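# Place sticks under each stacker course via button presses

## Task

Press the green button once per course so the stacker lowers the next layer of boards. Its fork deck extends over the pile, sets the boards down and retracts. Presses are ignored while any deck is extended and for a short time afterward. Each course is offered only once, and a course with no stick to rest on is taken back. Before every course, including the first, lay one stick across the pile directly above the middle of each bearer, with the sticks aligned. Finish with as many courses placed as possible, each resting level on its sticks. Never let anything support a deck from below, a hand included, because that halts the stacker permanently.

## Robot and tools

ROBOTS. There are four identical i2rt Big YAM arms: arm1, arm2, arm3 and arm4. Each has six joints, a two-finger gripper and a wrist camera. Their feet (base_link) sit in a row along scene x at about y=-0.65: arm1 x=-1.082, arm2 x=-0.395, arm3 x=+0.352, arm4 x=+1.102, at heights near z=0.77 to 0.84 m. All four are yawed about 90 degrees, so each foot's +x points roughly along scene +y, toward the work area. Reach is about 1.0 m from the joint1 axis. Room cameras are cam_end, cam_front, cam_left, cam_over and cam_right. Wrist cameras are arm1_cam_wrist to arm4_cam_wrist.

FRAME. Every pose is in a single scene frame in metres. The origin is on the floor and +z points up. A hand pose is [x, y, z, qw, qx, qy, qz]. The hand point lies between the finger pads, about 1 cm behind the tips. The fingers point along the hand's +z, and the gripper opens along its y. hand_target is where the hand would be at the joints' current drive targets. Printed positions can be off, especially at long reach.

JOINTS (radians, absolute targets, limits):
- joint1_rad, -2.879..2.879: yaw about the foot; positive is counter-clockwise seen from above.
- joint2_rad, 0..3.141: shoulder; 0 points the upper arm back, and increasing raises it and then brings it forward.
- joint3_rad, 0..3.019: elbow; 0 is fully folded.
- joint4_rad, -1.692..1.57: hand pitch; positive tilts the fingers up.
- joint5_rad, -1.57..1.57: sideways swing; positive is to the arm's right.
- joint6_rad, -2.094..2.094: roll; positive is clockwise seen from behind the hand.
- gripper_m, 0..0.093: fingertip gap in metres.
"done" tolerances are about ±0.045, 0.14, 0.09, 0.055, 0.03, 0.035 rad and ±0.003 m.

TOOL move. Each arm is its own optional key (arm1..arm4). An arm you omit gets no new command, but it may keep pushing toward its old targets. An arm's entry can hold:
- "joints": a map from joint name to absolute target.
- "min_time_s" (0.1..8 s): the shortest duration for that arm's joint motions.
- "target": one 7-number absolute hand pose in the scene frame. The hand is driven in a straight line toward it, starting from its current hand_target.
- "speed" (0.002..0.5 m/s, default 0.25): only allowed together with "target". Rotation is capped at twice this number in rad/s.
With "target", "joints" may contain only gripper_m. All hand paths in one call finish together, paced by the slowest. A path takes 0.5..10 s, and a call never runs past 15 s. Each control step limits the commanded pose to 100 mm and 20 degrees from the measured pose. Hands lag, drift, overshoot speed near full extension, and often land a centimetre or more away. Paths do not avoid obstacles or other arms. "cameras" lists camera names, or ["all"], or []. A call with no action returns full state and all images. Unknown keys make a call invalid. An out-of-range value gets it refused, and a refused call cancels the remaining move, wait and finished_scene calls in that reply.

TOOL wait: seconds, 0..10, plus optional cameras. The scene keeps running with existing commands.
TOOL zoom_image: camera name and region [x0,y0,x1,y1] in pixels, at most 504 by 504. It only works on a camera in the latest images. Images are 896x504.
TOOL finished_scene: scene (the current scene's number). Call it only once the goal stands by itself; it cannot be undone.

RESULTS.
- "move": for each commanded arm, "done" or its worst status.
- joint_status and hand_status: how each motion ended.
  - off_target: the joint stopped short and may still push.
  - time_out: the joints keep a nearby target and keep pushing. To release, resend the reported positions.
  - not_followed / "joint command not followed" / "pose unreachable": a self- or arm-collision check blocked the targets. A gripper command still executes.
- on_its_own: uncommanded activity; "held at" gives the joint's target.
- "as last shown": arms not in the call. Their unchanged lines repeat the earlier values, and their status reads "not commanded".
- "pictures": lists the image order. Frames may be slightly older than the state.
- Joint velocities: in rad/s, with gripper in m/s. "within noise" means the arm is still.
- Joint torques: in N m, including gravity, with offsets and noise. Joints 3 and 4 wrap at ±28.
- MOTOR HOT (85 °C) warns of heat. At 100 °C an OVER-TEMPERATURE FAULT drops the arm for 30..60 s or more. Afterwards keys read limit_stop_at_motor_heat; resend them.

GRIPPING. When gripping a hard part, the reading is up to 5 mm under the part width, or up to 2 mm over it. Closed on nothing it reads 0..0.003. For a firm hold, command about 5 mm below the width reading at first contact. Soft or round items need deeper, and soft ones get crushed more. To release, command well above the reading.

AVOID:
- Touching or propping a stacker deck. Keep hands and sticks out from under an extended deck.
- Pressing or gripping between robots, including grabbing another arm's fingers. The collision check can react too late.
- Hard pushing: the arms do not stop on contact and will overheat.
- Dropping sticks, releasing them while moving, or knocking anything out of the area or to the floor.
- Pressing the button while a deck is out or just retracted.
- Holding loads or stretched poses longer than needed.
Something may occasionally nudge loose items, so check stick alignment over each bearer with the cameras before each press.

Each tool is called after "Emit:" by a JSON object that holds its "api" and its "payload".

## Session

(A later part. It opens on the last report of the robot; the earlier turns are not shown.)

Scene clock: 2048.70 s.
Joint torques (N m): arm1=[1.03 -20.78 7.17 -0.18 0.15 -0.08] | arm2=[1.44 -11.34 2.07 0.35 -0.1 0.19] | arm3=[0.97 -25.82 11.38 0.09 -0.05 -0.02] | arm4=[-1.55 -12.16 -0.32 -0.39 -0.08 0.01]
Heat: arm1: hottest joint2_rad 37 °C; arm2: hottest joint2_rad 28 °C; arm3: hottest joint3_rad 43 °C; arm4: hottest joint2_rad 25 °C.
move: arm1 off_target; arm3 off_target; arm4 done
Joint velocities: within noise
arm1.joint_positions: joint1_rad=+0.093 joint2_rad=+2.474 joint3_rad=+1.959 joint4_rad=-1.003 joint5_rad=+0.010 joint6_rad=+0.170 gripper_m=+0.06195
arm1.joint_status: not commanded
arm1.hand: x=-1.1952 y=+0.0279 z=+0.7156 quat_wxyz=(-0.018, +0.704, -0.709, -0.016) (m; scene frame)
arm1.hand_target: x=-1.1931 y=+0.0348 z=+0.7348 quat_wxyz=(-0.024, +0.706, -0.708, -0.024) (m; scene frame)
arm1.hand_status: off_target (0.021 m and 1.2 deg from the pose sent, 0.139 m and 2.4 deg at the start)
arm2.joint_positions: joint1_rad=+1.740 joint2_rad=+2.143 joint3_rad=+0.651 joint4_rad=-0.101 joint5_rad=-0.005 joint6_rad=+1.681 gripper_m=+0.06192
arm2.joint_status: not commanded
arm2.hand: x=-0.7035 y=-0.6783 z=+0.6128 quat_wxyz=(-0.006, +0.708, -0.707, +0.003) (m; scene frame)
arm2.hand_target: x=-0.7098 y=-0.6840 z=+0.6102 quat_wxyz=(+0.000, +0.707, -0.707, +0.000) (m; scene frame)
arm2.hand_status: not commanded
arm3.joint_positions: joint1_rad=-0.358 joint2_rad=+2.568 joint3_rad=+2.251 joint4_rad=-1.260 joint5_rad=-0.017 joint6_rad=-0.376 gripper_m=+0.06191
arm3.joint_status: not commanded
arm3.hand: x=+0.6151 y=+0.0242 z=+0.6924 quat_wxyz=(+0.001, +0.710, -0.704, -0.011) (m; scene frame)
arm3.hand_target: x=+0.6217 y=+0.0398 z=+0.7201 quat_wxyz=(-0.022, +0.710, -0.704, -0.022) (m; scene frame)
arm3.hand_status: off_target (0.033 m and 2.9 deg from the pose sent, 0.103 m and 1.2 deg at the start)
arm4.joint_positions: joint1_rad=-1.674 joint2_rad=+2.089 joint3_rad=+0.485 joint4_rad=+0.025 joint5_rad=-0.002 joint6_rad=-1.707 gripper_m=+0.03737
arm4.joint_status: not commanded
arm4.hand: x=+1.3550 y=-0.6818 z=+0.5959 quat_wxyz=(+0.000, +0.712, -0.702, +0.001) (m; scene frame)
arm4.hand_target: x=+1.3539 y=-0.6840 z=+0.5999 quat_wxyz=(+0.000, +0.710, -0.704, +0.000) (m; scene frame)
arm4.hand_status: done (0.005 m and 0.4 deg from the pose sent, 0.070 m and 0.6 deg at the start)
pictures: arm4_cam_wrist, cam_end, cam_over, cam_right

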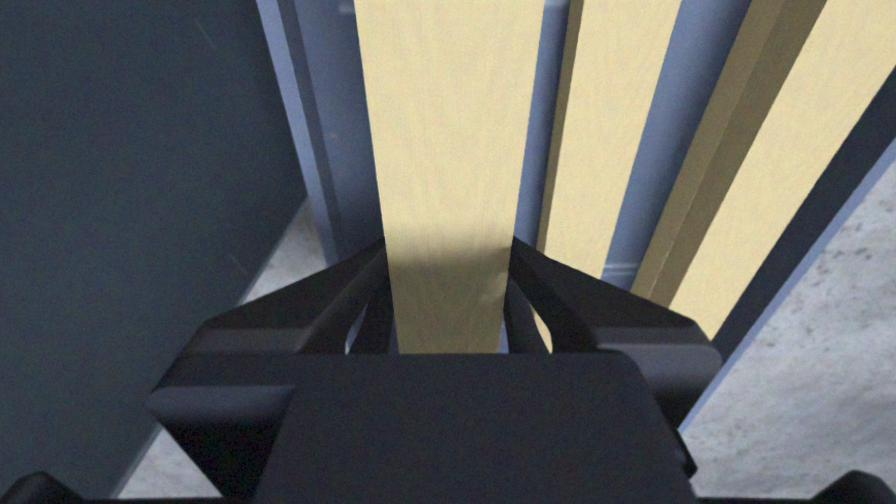

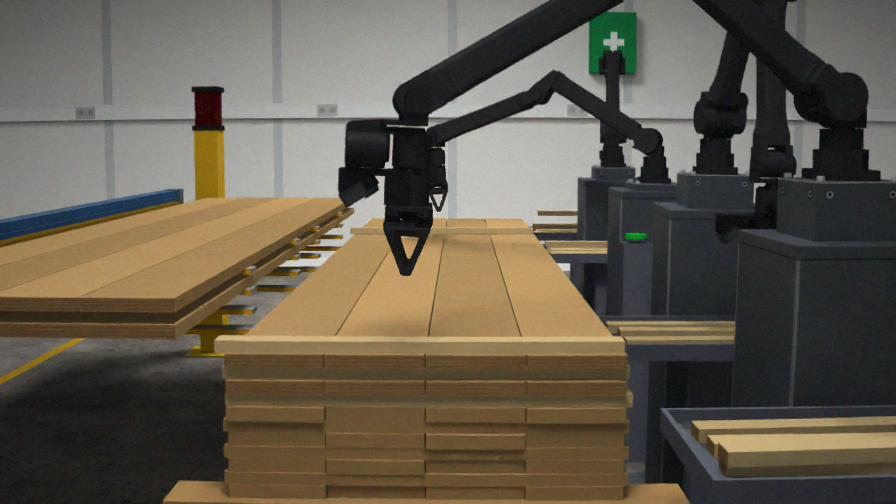

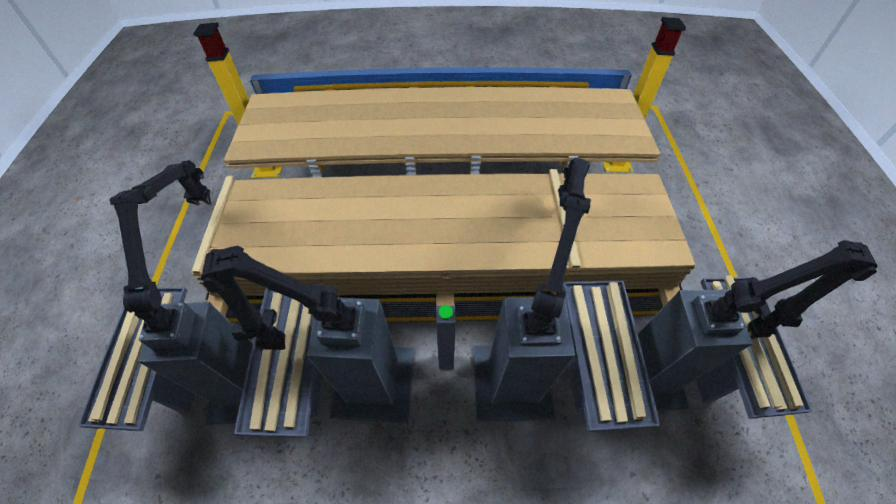

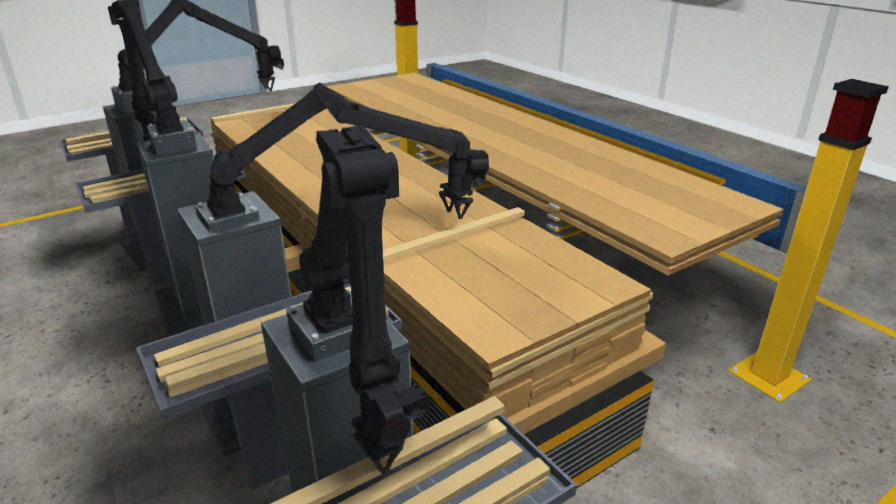

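Emit:
{"api": "move", "payload": {"arm1": {"target": [-1.390, -0.684, 0.74, 0.0, 0.7071, -0.7071, 0.0], "speed": 0.35}, "arm2": {"target": [-0.715, -0.684, 0.518, 0.0, 0.7071, -0.7071, 0.0], "speed": 0.1}, "arm3": {"target": [0.680, -0.684, 0.74, 0.0, 0.7071, -0.7071, 0.0], "speed": 0.35}, "arm4": {"target": [1.354, -0.684, 0.75, 0.0, 0.71, -0.704, 0.0], "speed": 0.15}, "cameras": ["arm2_cam_wrist", "arm1_cam_wrist", "arm3_cam_wrist"]}}

Emit:
{"api": "zoom_image", "payload": {"camera": "arm2_cam_wrist", "region": [300, 150, 600, 370]}}

Scene clock: 2089.67 s.
Joint torques (N m): arm1=[2.08 -5.54 5.22 -0.36 0.32 0.11] | arm2=[1.44 -12.75 -0.12 0.38 -0.09 0.19] | arm3=[-0.09 -8.35 6.06 0.16 -0.14 -0.13] | arm4=[-1.73 -8.64 6.99 -0.54 -0.07 -0.01]
Heat: arm1: hottest joint2_rad 37 °C; arm2: hottest joint2_rad 27 °C; arm3: hottest joint3_rad 42 °C; arm4: hottest joint2_rad 25 °C.
move: arm1 off_target; arm2 done; arm3 done; arm4 off_target
Joint velocities: within noise
arm1.joint_positions: joint1_rad=+1.539 joint2_rad=+1.729 joint3_rad=+0.554 joint4_rad=-0.409 joint5_rad=+0.003 joint6_rad=+1.609 gripper_m=+0.06195
arm1.joint_status: not commanded
arm1.hand: x=-1.3751 y=-0.6804 z=+0.7375 quat_wxyz=(-0.004, +0.707, -0.707, +0.006) (m; scene frame)
arm1.hand_target: x=-1.3896 y=-0.6841 z=+0.7403 quat_wxyz=(+0.000, +0.707, -0.707, +0.000) (m; scene frame)
arm1.hand_status: off_target (0.016 m and 0.8 deg from the pose sent, 0.739 m and 2.8 deg at the start)
arm2.joint_positions: joint1_rad=+1.740 joint2_rad=+2.448 joint3_rad=+0.785 joint4_rad=+0.076 joint5_rad=-0.006 joint6_rad=+1.681 gripper_m=+0.06193
arm2.joint_status: not commanded
arm2.hand: x=-0.7132 y=-0.6788 z=+0.5215 quat_wxyz=(-0.003, +0.707, -0.707, +0.001) (m; scene frame)
arm2.hand_target: x=-0.7149 y=-0.6839 z=+0.5181 quat_wxyz=(+0.000, +0.707, -0.707, +0.000) (m; scene frame)
arm2.hand_status: done (0.007 m and 0.4 deg from the pose sent, 0.096 m and 0.8 deg at the start)
arm3.joint_positions: joint1_rad=-1.592 joint2_rad=+1.559 joint3_rad=+0.665 joint4_rad=-0.690 joint5_rad=+0.016 joint6_rad=-1.606 gripper_m=+0.06191
arm3.joint_status: not commanded
arm3.hand: x=+0.6727 y=-0.6794 z=+0.7353 quat_wxyz=(+0.006, +0.709, -0.705, -0.004) (m; scene frame)
arm3.hand_target: x=+0.6800 y=-0.6840 z=+0.7401 quat_wxyz=(+0.000, +0.707, -0.707, +0.000) (m; scene frame)
arm3.hand_status: done (0.010 m and 0.8 deg from the pose sent, 0.713 m and 1.4 deg at the start)
arm4.joint_positions: joint1_rad=-1.674 joint2_rad=+1.464 joint3_rad=+0.444 joint4_rad=-0.589 joint5_rad=-0.002 joint6_rad=-1.707 gripper_m=+0.03737
arm4.joint_status: not commanded
arm4.hand: x=+1.3396 y=-0.6795 z=+0.7408 quat_wxyz=(+0.009, +0.712, -0.702, -0.011) (m; scene frame)
arm4.hand_target: x=+1.3538 y=-0.6840 z=+0.7498 quat_wxyz=(+0.000, +0.710, -0.704, +0.000) (m; scene frame)
arm4.hand_status: off_target (0.018 m and 1.7 deg from the pose sent, 0.154 m and 0.4 deg at the start)
pictures: arm1_cam_wrist, arm2_cam_wrist, arm3_cam_wrist

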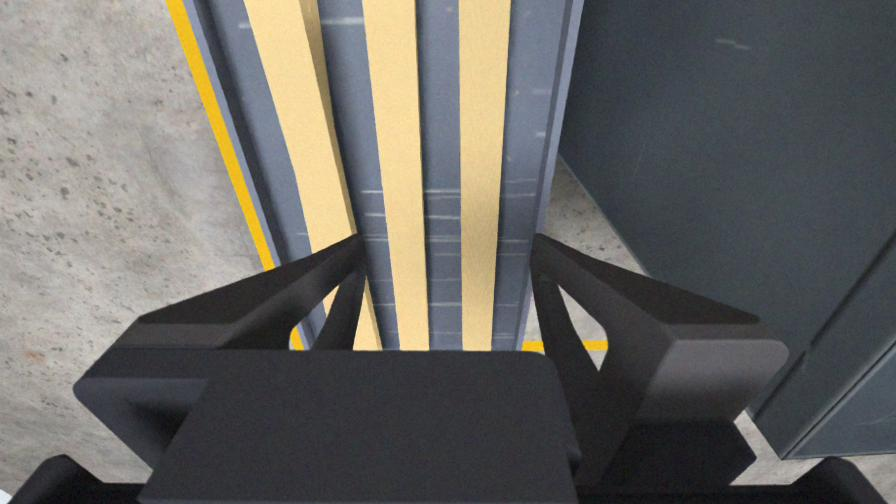

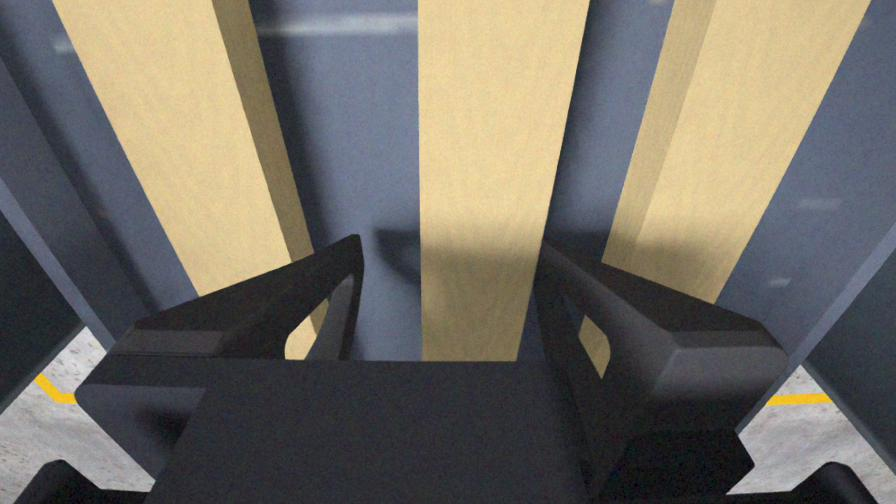

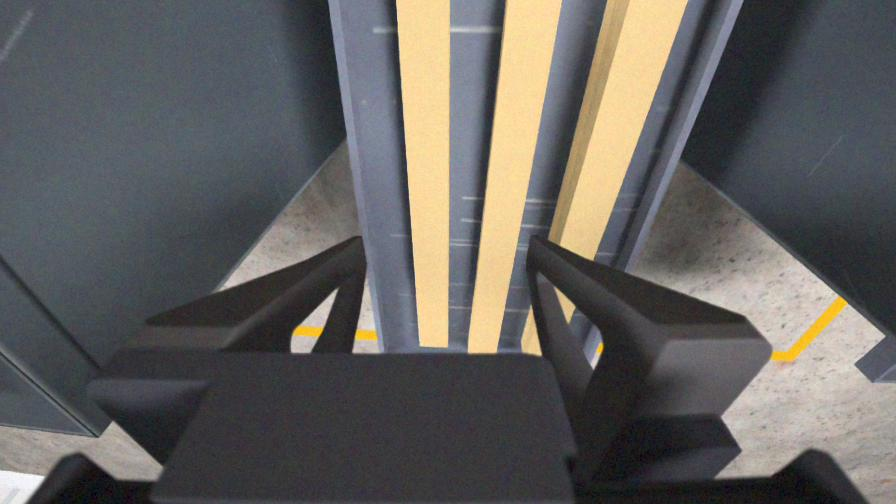

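Scaled by 1.680.

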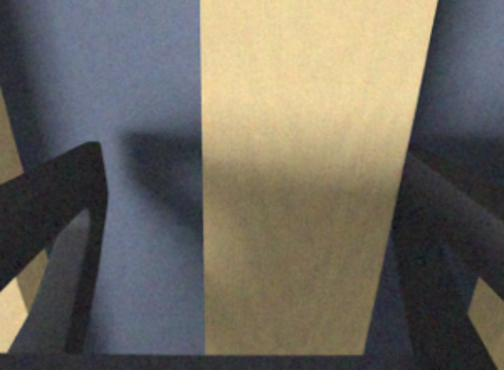

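Emit:
{"api": "move", "payload": {"arm1": {"target": [-1.354, -0.684, 0.61, 0.0, 0.7071, -0.7071, 0.0], "speed": 0.2}, "arm2": {"target": [-0.706, -0.684, 0.535, 0.0, 0.7071, -0.7071, 0.0], "speed": 0.05}, "arm3": {"target": [0.656, -0.684, 0.61, 0.0, 0.7071, -0.7071, 0.0], "speed": 0.2}, "arm4": {"target": [1.354, -0.45, 0.755, 0.0, 0.71, -0.704, 0.0], "speed": 0.25}, "cameras": ["arm2_cam_wrist", "arm1_cam_wrist", "arm3_cam_wrist"]}}

Emit:
{"api": "zoom_image", "payload": {"camera": "arm2_cam_wrist", "region": [300, 150, 600, 370]}}

Scene clock: 2118.83 s.
Joint torques (N m): arm1=[2.49 -7.36 -0.21 0.8 0.32 0.12] | arm2=[1.44 -14.27 -1.62 0.24 -0.09 0.19] | arm3=[-0.03 -7.41 1.72 0.77 -0.14 -0.11] | arm4=[0.26 -8.94 8.36 -0.47 0.04 0.11]
Heat: arm1: hottest joint2_rad 34 °C; arm2: hottest joint2_rad 28 °C; arm3: hottest joint3_rad 38 °C; arm4: hottest joint2_rad 25 °C.
move: arm1 done; arm2 done; arm3 done; arm4 off_target
Joint velocities: within noise
arm1.joint_positions: joint1_rad=+1.541 joint2_rad=+2.202 joint3_rad=+0.555 joint4_rad=+0.064 joint5_rad=+0.003 joint6_rad=+1.613 gripper_m=+0.06195
arm1.joint_status: not commanded
arm1.hand: x=-1.3501 y=-0.6806 z=+0.6113 quat_wxyz=(-0.004, +0.706, -0.708, +0.006) (m; scene frame)
arm1.hand_target: x=-1.3541 y=-0.6840 z=+0.6101 quat_wxyz=(+0.000, +0.707, -0.707, +0.000) (m; scene frame)
arm1.hand_status: done (0.005 m and 0.8 deg from the pose sent, 0.129 m and 0.8 deg at the start)
arm2.joint_positions: joint1_rad=+1.743 joint2_rad=+2.419 joint3_rad=+0.753 joint4_rad=+0.076 joint5_rad=-0.006 joint6_rad=+1.684 gripper_m=+0.06193
arm2.joint_status: not commanded
arm2.hand: x=-0.7057 y=-0.6789 z=+0.5313 quat_wxyz=(-0.005, +0.707, -0.707, +0.002) (m; scene frame)
arm2.hand_target: x=-0.7060 y=-0.6839 z=+0.5349 quat_wxyz=(+0.000, +0.707, -0.707, +0.000) (m; scene frame)
arm2.hand_status: done (0.006 m and 0.6 deg from the pose sent, 0.016 m and 0.4 deg at the start)
arm3.joint_positions: joint1_rad=-1.601 joint2_rad=+1.914 joint3_rad=+0.587 joint4_rad=-0.232 joint5_rad=+0.016 joint6_rad=-1.616 gripper_m=+0.06191
arm3.joint_status: not commanded
arm3.hand: x=+0.6597 y=-0.6802 z=+0.6166 quat_wxyz=(-0.003, +0.709, -0.705, +0.005) (m; scene frame)
arm3.hand_target: x=+0.6557 y=-0.6839 z=+0.6102 quat_wxyz=(+0.000, +0.707, -0.707, +0.000) (m; scene frame)
arm3.hand_status: done (0.009 m and 0.7 deg from the pose sent, 0.126 m and 0.8 deg at the start)
arm4.joint_positions: joint1_rad=-0.897 joint2_rad=+1.566 joint3_rad=+0.619 joint4_rad=-0.639 joint5_rad=-0.011 joint6_rad=-0.919 gripper_m=+0.03737
arm4.joint_status: not commanded
arm4.hand: x=+1.3445 y=-0.4618 z=+0.7505 quat_wxyz=(+0.005, +0.709, -0.705, -0.002) (m; scene frame)
arm4.hand_target: x=+1.3538 y=-0.4501 z=+0.7553 quat_wxyz=(+0.000, +0.710, -0.704, +0.000) (m; scene frame)
arm4.hand_status: off_target (0.016 m and 0.7 deg from the pose sent, 0.230 m and 1.7 deg at the start)
pictures: arm1_cam_wrist, arm2_cam_wrist, arm3_cam_wrist

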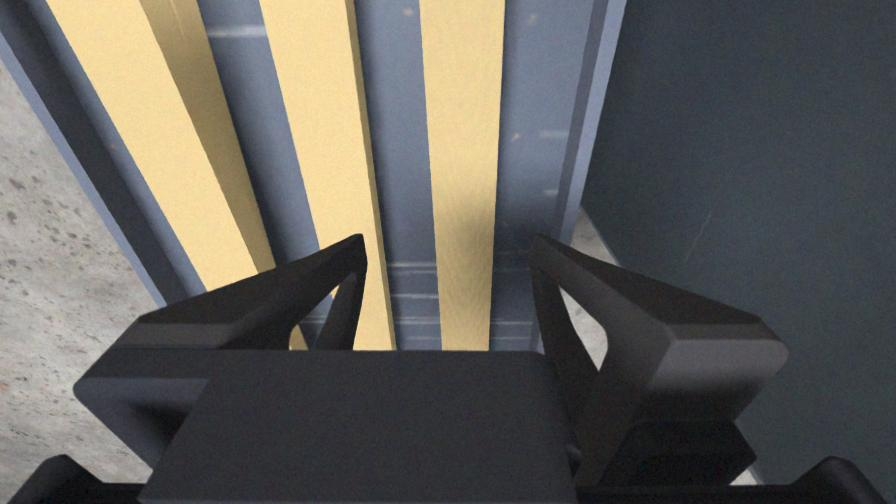

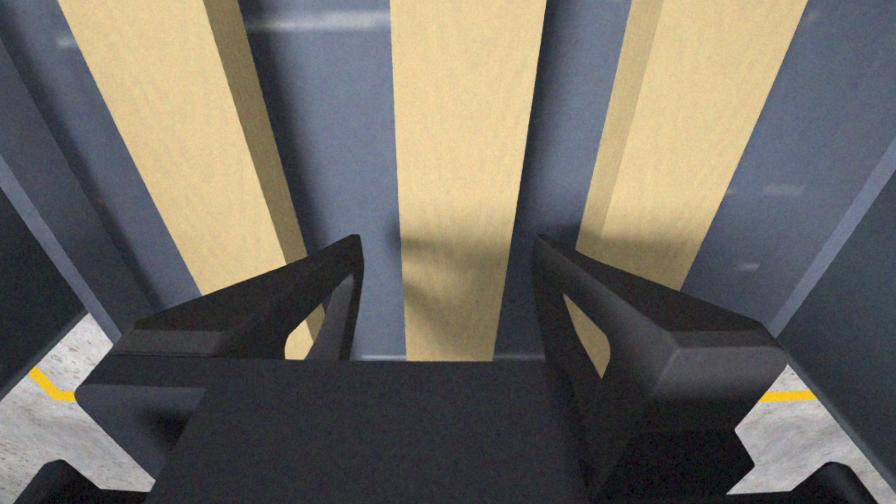

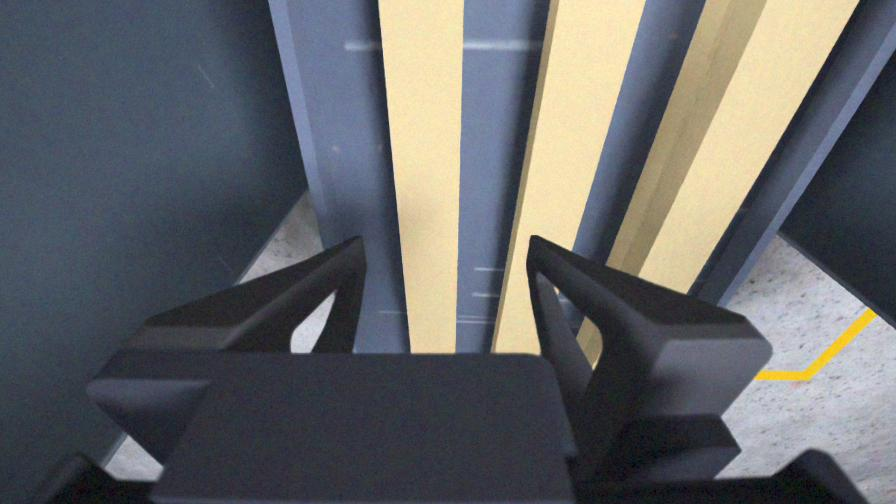

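Scaled by 1.680.

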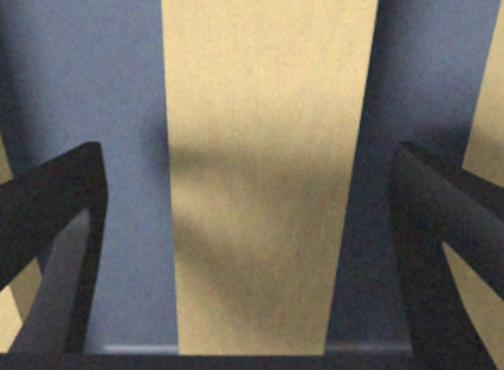

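Emit:
{"api": "move", "payload": {"arm1": {"target": [-1.3445, -0.684, 0.518, 0.0, 0.7071, -0.7071, 0.0], "speed": 0.08}, "arm2": {"target": [-0.7035, -0.684, 0.517, 0.0, 0.7071, -0.7071, 0.0], "speed": 0.05}, "arm3": {"target": [0.6445, -0.684, 0.513, 0.0, 0.7071, -0.7071, 0.0], "speed": 0.08}, "arm4": {"target": [1.203, 0.037, 0.708, -0.015, 0.7325, -0.6804, -0.015], "speed": 0.25}, "cameras": ["arm2_cam_wrist", "arm1_cam_wrist", "arm3_cam_wrist", "cam_end", "cam_over"]}}

Emit:
{"api": "zoom_image", "payload": {"camera": "arm2_cam_wrist", "region": [300, 150, 600, 370]}}

Emit:
{"api": "zoom_image", "payload": {"camera": "arm1_cam_wrist", "region": [300, 150, 600, 370]}}

Emit:
{"api": "zoom_image", "payload": {"camera": "arm3_cam_wrist", "region": [300, 150, 600, 370]}}

Emit:
{"api": "zoom_image", "payload": {"camera": "cam_over", "region": [600, 130, 760, 290]}}

Emit:
{"api": "zoom_image", "payload": {"camera": "cam_end", "region": [340, 170, 560, 270]}}

Scene clock: 2148.40 s.
Joint torques (N m): arm1=[2.43 -7.71 -1.4 0.77 0.31 0.12] | arm2=[1.44 -12.34 -0.44 0.38 -0.09 0.19] | arm3=[-0.09 -8.64 -0.38 0.77 -0.13 -0.1] | arm4=[-0.91 -22.18 11.95 -0.38 0.06 0.11]
Heat: arm1: hottest joint2_rad 31 °C; arm2: hottest joint2_rad 28 °C; arm3: hottest joint3_rad 35 °C; arm4: hottest joint2_rad 25 °C.
move: arm1 done; arm2 done; arm3 done; arm4 off_target
Joint velocities: within noise
arm1.joint_positions: joint1_rad=+1.541 joint2_rad=+2.536 joint3_rad=+0.670 joint4_rad=+0.280 joint5_rad=+0.003 joint6_rad=+1.613 gripper_m=+0.06195
arm1.joint_status: not commanded
arm1.hand: x=-1.3390 y=-0.6807 z=+0.5207 quat_wxyz=(-0.005, +0.706, -0.708, +0.007) (m; scene frame)
arm1.hand_target: x=-1.3443 y=-0.6840 z=+0.5181 quat_wxyz=(+0.000, +0.707, -0.707, +0.000) (m; scene frame)
arm1.hand_status: done (0.007 m and 0.9 deg from the pose sent, 0.093 m and 0.8 deg at the start)
arm2.joint_positions: joint1_rad=+1.745 joint2_rad=+2.454 joint3_rad=+0.759 joint4_rad=+0.109 joint5_rad=-0.006 joint6_rad=+1.686 gripper_m=+0.06193
arm2.joint_status: not commanded
arm2.hand: x=-0.7025 y=-0.6790 z=+0.5209 quat_wxyz=(-0.003, +0.707, -0.707, +0.001) (m; scene frame)
arm2.hand_target: x=-0.7034 y=-0.6839 z=+0.5171 quat_wxyz=(+0.000, +0.707, -0.707, +0.000) (m; scene frame)
arm2.hand_status: done (0.006 m and 0.4 deg from the pose sent, 0.015 m and 0.6 deg at the start)
arm3.joint_positions: joint1_rad=-1.608 joint2_rad=+2.266 joint3_rad=+0.636 joint4_rad=+0.065 joint5_rad=+0.016 joint6_rad=-1.622 gripper_m=+0.06191
arm3.joint_status: not commanded
arm3.hand: x=+0.6475 y=-0.6803 z=+0.5197 quat_wxyz=(-0.001, +0.709, -0.705, +0.003) (m; scene frame)
arm3.hand_target: x=+0.6444 y=-0.6839 z=+0.5132 quat_wxyz=(+0.000, +0.707, -0.707, +0.000) (m; scene frame)
arm3.hand_status: done (0.008 m and 0.5 deg from the pose sent, 0.105 m and 0.8 deg at the start)
arm4.joint_positions: joint1_rad=-0.135 joint2_rad=+2.376 joint3_rad=+1.857 joint4_rad=-1.026 joint5_rad=-0.018 joint6_rad=-0.230 gripper_m=+0.03737
arm4.joint_status: not commanded
arm4.hand: x=+1.2036 y=+0.0217 z=+0.7026 quat_wxyz=(-0.007, +0.734, -0.679, -0.010) (m; scene frame)
arm4.hand_target: x=+1.2028 y=+0.0365 z=+0.7084 quat_wxyz=(-0.015, +0.733, -0.680, -0.015) (m; scene frame)
arm4.hand_status: off_target (0.016 m and 1.1 deg from the pose sent, 0.520 m and 4.8 deg at the start)
pictures: arm1_cam_wrist, arm2_cam_wrist, arm3_cam_wrist, cam_end, cam_over

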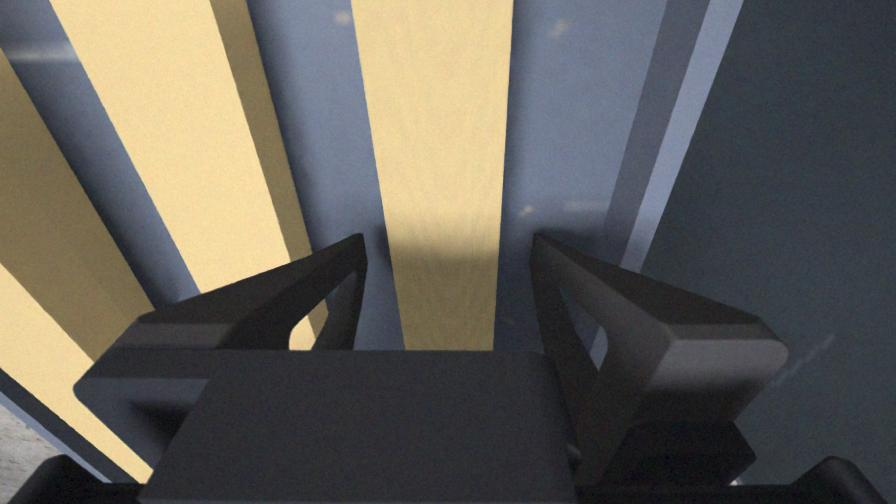

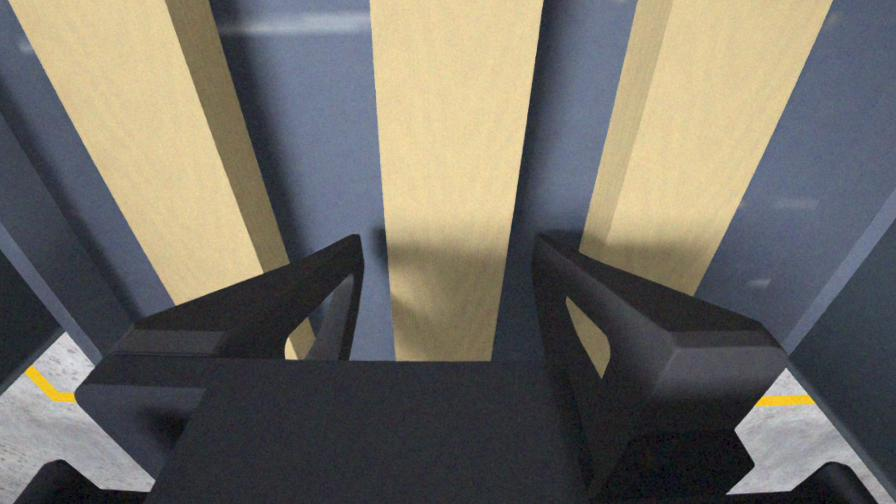

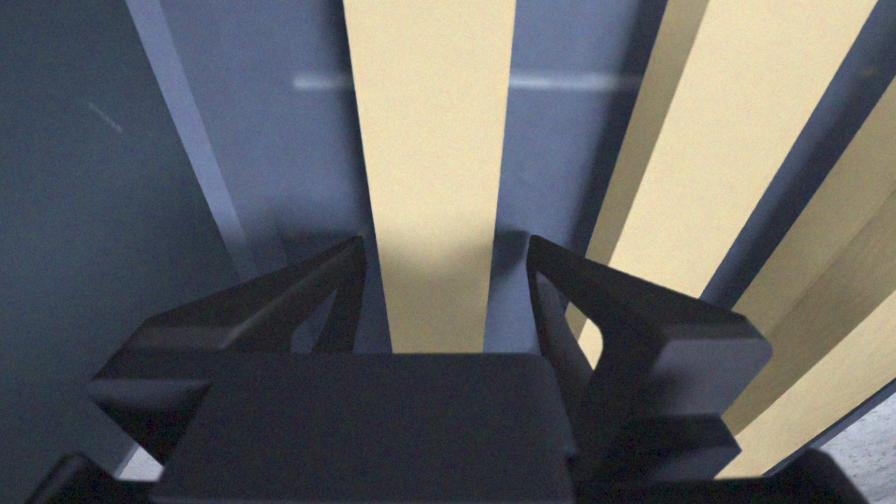

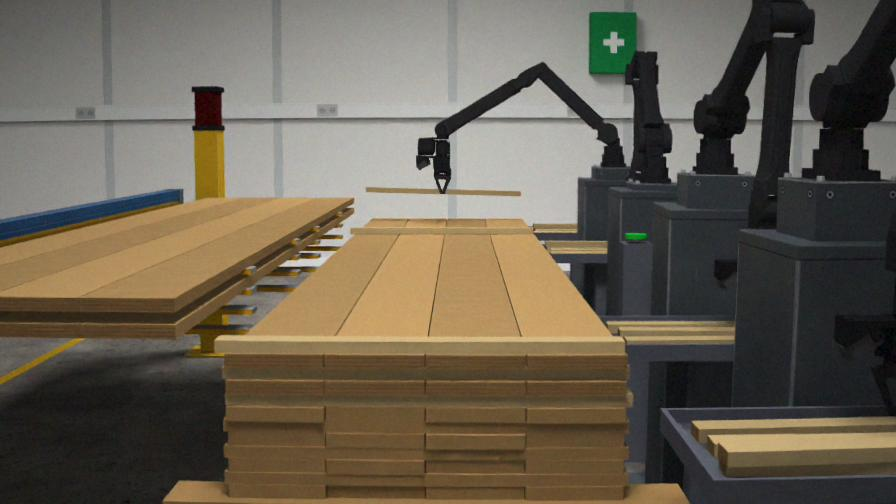

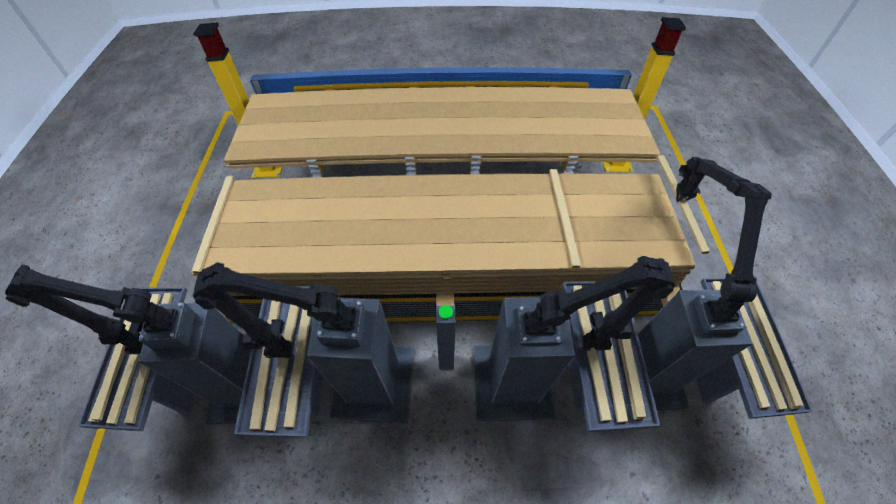

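Scaled by 1.680.

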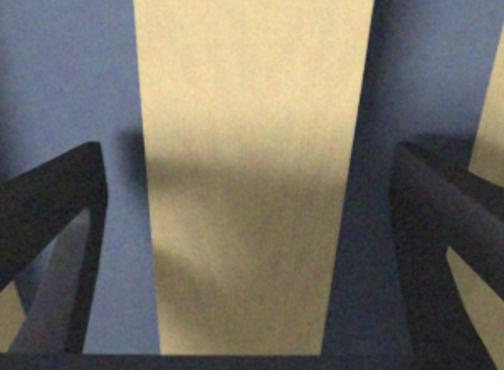

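Scaled by 1.680.

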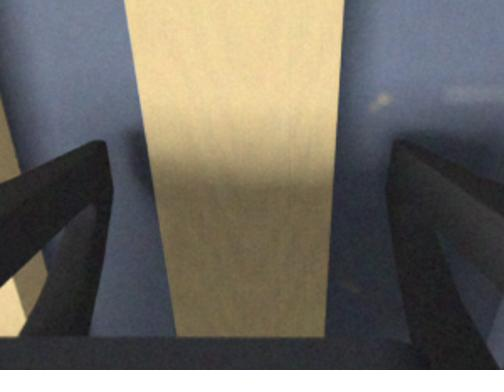

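Scaled by 1.680.

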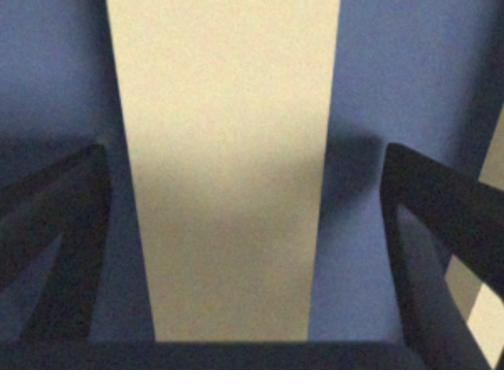

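Scaled by 3.150.

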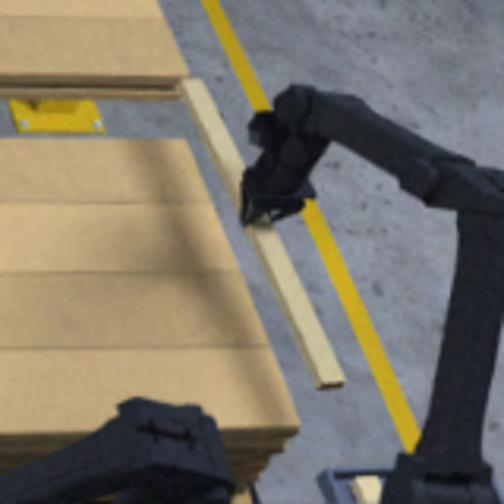

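Scaled by 2.291.

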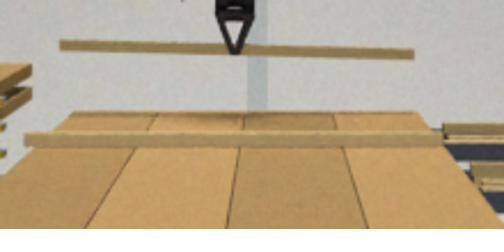

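Emit:
{"api": "move", "payload": {"arm1": {"target": [-1.3445, -0.684, 0.510, 0.0, 0.7071, -0.7071, 0.0], "speed": 0.03}, "arm2": {"target": [-0.7035, -0.684, 0.513, 0.0, 0.7071, -0.7071, 0.0], "speed": 0.03}, "arm3": {"target": [0.6405, -0.684, 0.510, 0.0, 0.7071, -0.7071, 0.0], "speed": 0.03}, "arm4": {"target": [1.203, 0.033, 0.625, -0.008, 0.7132, -0.7009, -0.008], "speed": 0.08}, "cameras": ["arm2_cam_wrist", "arm1_cam_wrist", "arm3_cam_wrist", "cam_end", "cam_over"]}}

Emit:
{"api": "zoom_image", "payload": {"camera": "arm2_cam_wrist", "region": [300, 150, 600, 370]}}

Emit:
{"api": "zoom_image", "payload": {"camera": "arm1_cam_wrist", "region": [300, 150, 600, 370]}}

Emit:
{"api": "zoom_image", "payload": {"camera": "arm3_cam_wrist", "region": [300, 150, 600, 370]}}

Emit:
{"api": "zoom_image", "payload": {"camera": "cam_over", "region": [600, 130, 760, 290]}}

Emit:
{"api": "zoom_image", "payload": {"camera": "cam_end", "region": [340, 170, 560, 270]}}

Scene clock: 2203.47 s.
Joint torques (N m): arm1=[2.2 -7.88 -1.5 0.73 0.32 0.1] | arm2=[1.44 -12.34 -0.5 0.39 -0.09 0.19] | arm3=[-0.09 -8.53 -0.9 0.77 -0.13 -0.1] | arm4=[-0.32 -22.77 10.97 0.44 0.08 0.12]
Heat: arm1: hottest joint2_rad 31 °C; arm2: hottest joint2_rad 27 °C; arm3: hottest joint3_rad 31 °C; arm4: hottest joint3_rad 31 °C.
move: arm1 done; arm2 done; arm3 off_target; arm4 off_target
Joint velocities: within noise
arm1.joint_positions: joint1_rad=+1.541 joint2_rad=+2.561 joint3_rad=+0.686 joint4_rad=+0.291 joint5_rad=+0.003 joint6_rad=+1.613 gripper_m=+0.06195
arm1.joint_status: not commanded
arm1.hand: x=-1.3397 y=-0.6808 z=+0.5130 quat_wxyz=(-0.004, +0.706, -0.708, +0.006) (m; scene frame)
arm1.hand_target: x=-1.3445 y=-0.6840 z=+0.5101 quat_wxyz=(+0.000, +0.707, -0.707, +0.000) (m; scene frame)
arm1.hand_status: done (0.007 m and 0.8 deg from the pose sent, 0.012 m and 0.9 deg at the start)
arm2.joint_positions: joint1_rad=+1.745 joint2_rad=+2.466 joint3_rad=+0.765 joint4_rad=+0.115 joint5_rad=-0.006 joint6_rad=+1.686 gripper_m=+0.06193
arm2.joint_status: not commanded
arm2.hand: x=-0.7026 y=-0.6791 z=+0.5169 quat_wxyz=(-0.003, +0.707, -0.707, +0.001) (m; scene frame)
arm2.hand_target: x=-0.7035 y=-0.6840 z=+0.5131 quat_wxyz=(+0.000, +0.707, -0.707, +0.000) (m; scene frame)
arm2.hand_status: done (0.006 m and 0.4 deg from the pose sent, 0.009 m and 0.4 deg at the start)
arm3.joint_positions: joint1_rad=-1.609 joint2_rad=+2.276 joint3_rad=+0.636 joint4_rad=+0.083 joint5_rad=+0.016 joint6_rad=-1.623 gripper_m=+0.06191
arm3.joint_status: not commanded
arm3.hand: x=+0.6479 y=-0.6806 z=+0.5169 quat_wxyz=(-0.004, +0.709, -0.705, +0.006) (m; scene frame)
arm3.hand_target: x=+0.6404 y=-0.6838 z=+0.5103 quat_wxyz=(+0.000, +0.707, -0.707, +0.000) (m; scene frame)
arm3.hand_status: off_target (0.011 m and 0.9 deg from the pose sent, 0.013 m and 0.5 deg at the start)
arm4.joint_positions: joint1_rad=-0.135 joint2_rad=+2.510 joint3_rad=+1.873 joint4_rad=-0.954 joint5_rad=-0.015 joint6_rad=-0.173 gripper_m=+0.03737
arm4.joint_status: not commanded
arm4.hand: x=+1.2034 y=+0.0111 z=+0.6201 quat_wxyz=(+0.011, +0.714, -0.700, +0.004) (m; scene frame)
arm4.hand_target: x=+1.2027 y=+0.0321 z=+0.6258 quat_wxyz=(-0.008, +0.713, -0.701, -0.008) (m; scene frame)
arm4.hand_status: off_target (0.022 m and 2.6 deg from the pose sent, 0.078 m and 3.4 deg at the start)
pictures: arm1_cam_wrist, arm2_cam_wrist, arm3_cam_wrist, cam_end, cam_over

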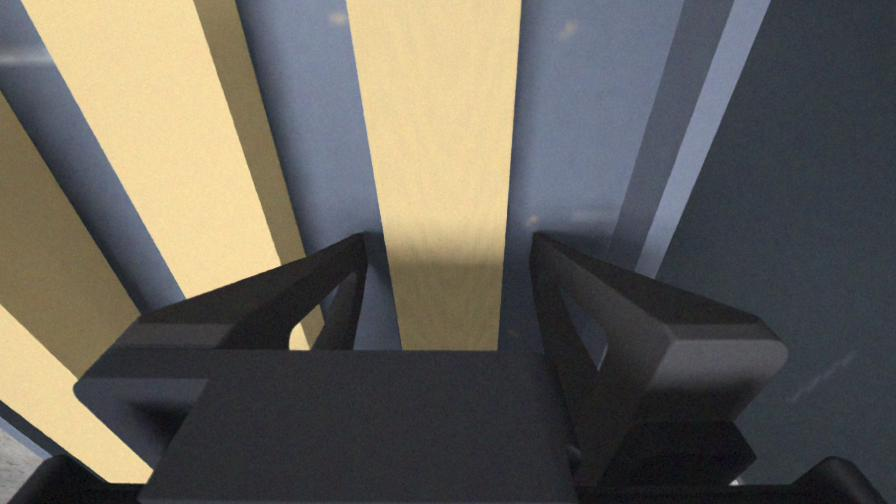

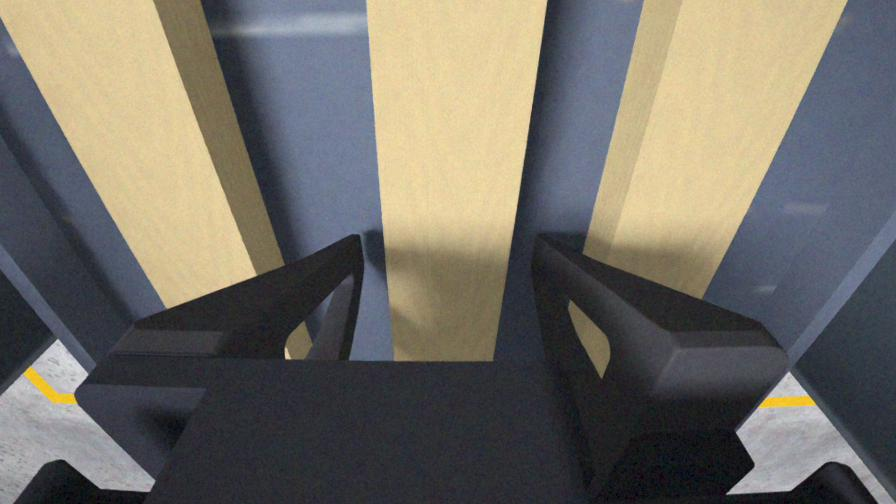

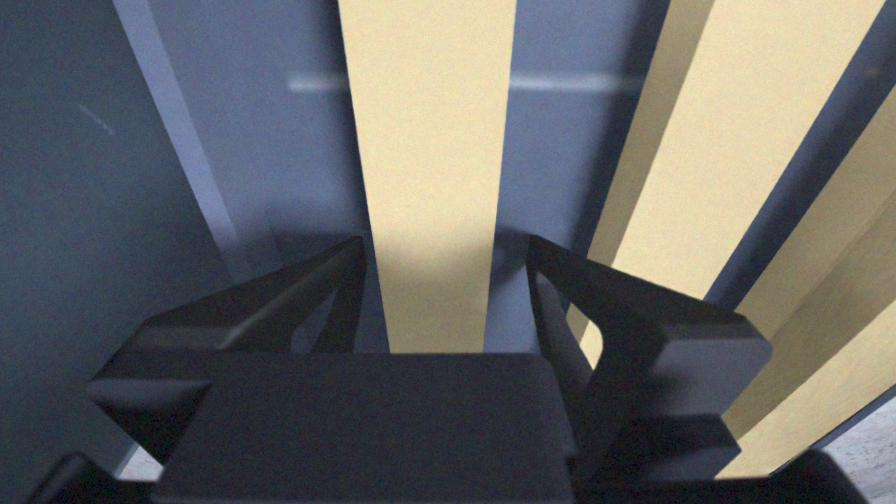

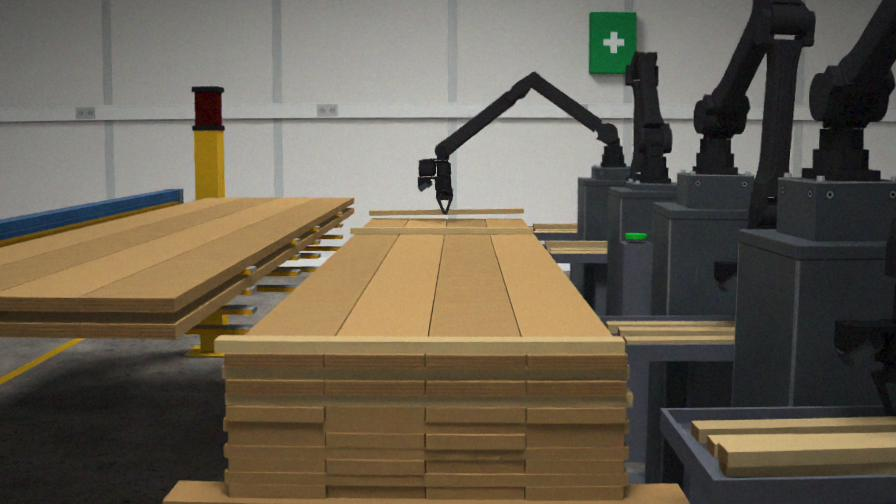

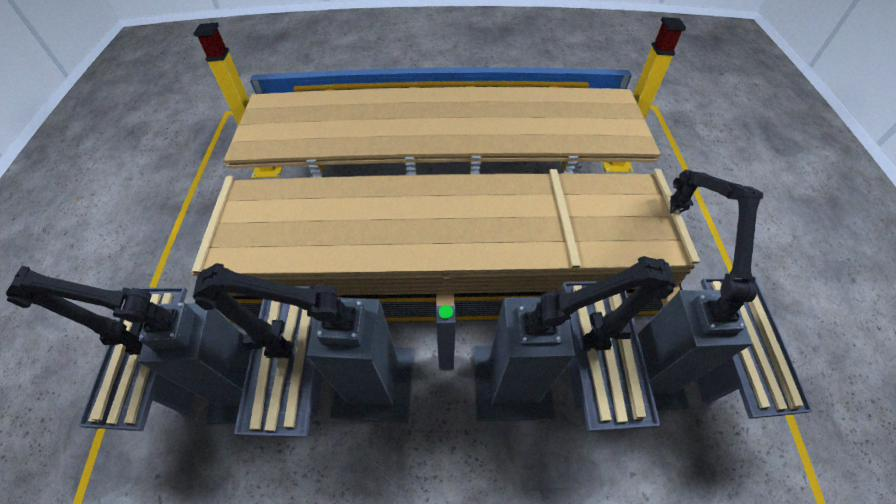

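Scaled by 1.680.

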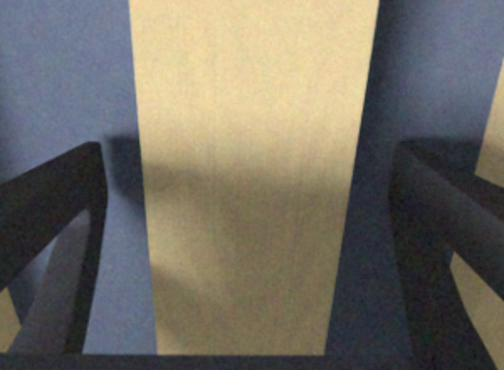

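Scaled by 1.680.

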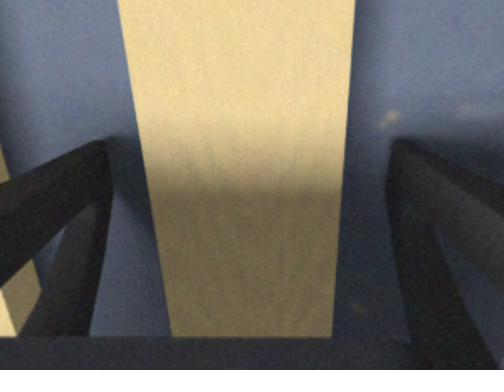

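Scaled by 1.680.

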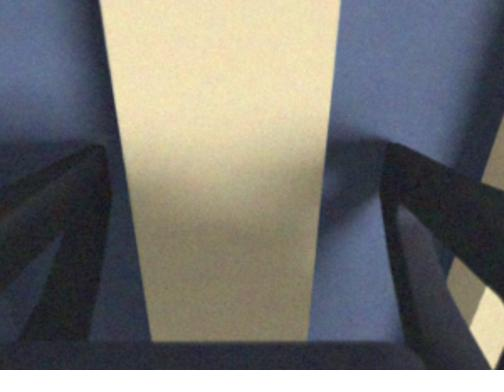

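Scaled by 3.150.

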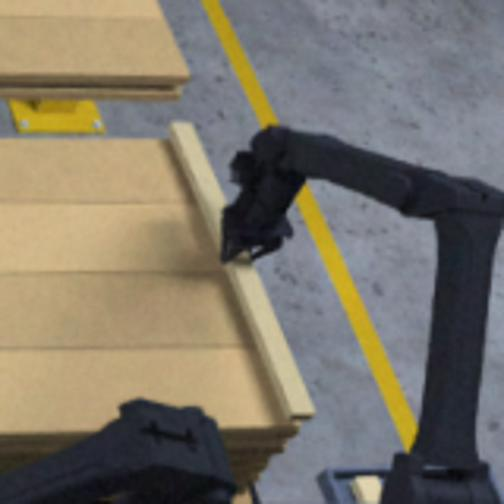

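Scaled by 2.291.

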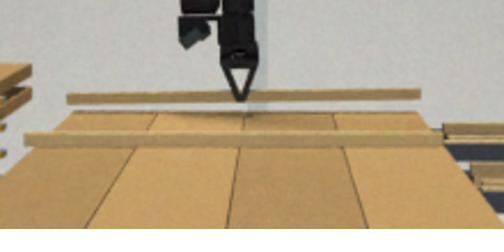

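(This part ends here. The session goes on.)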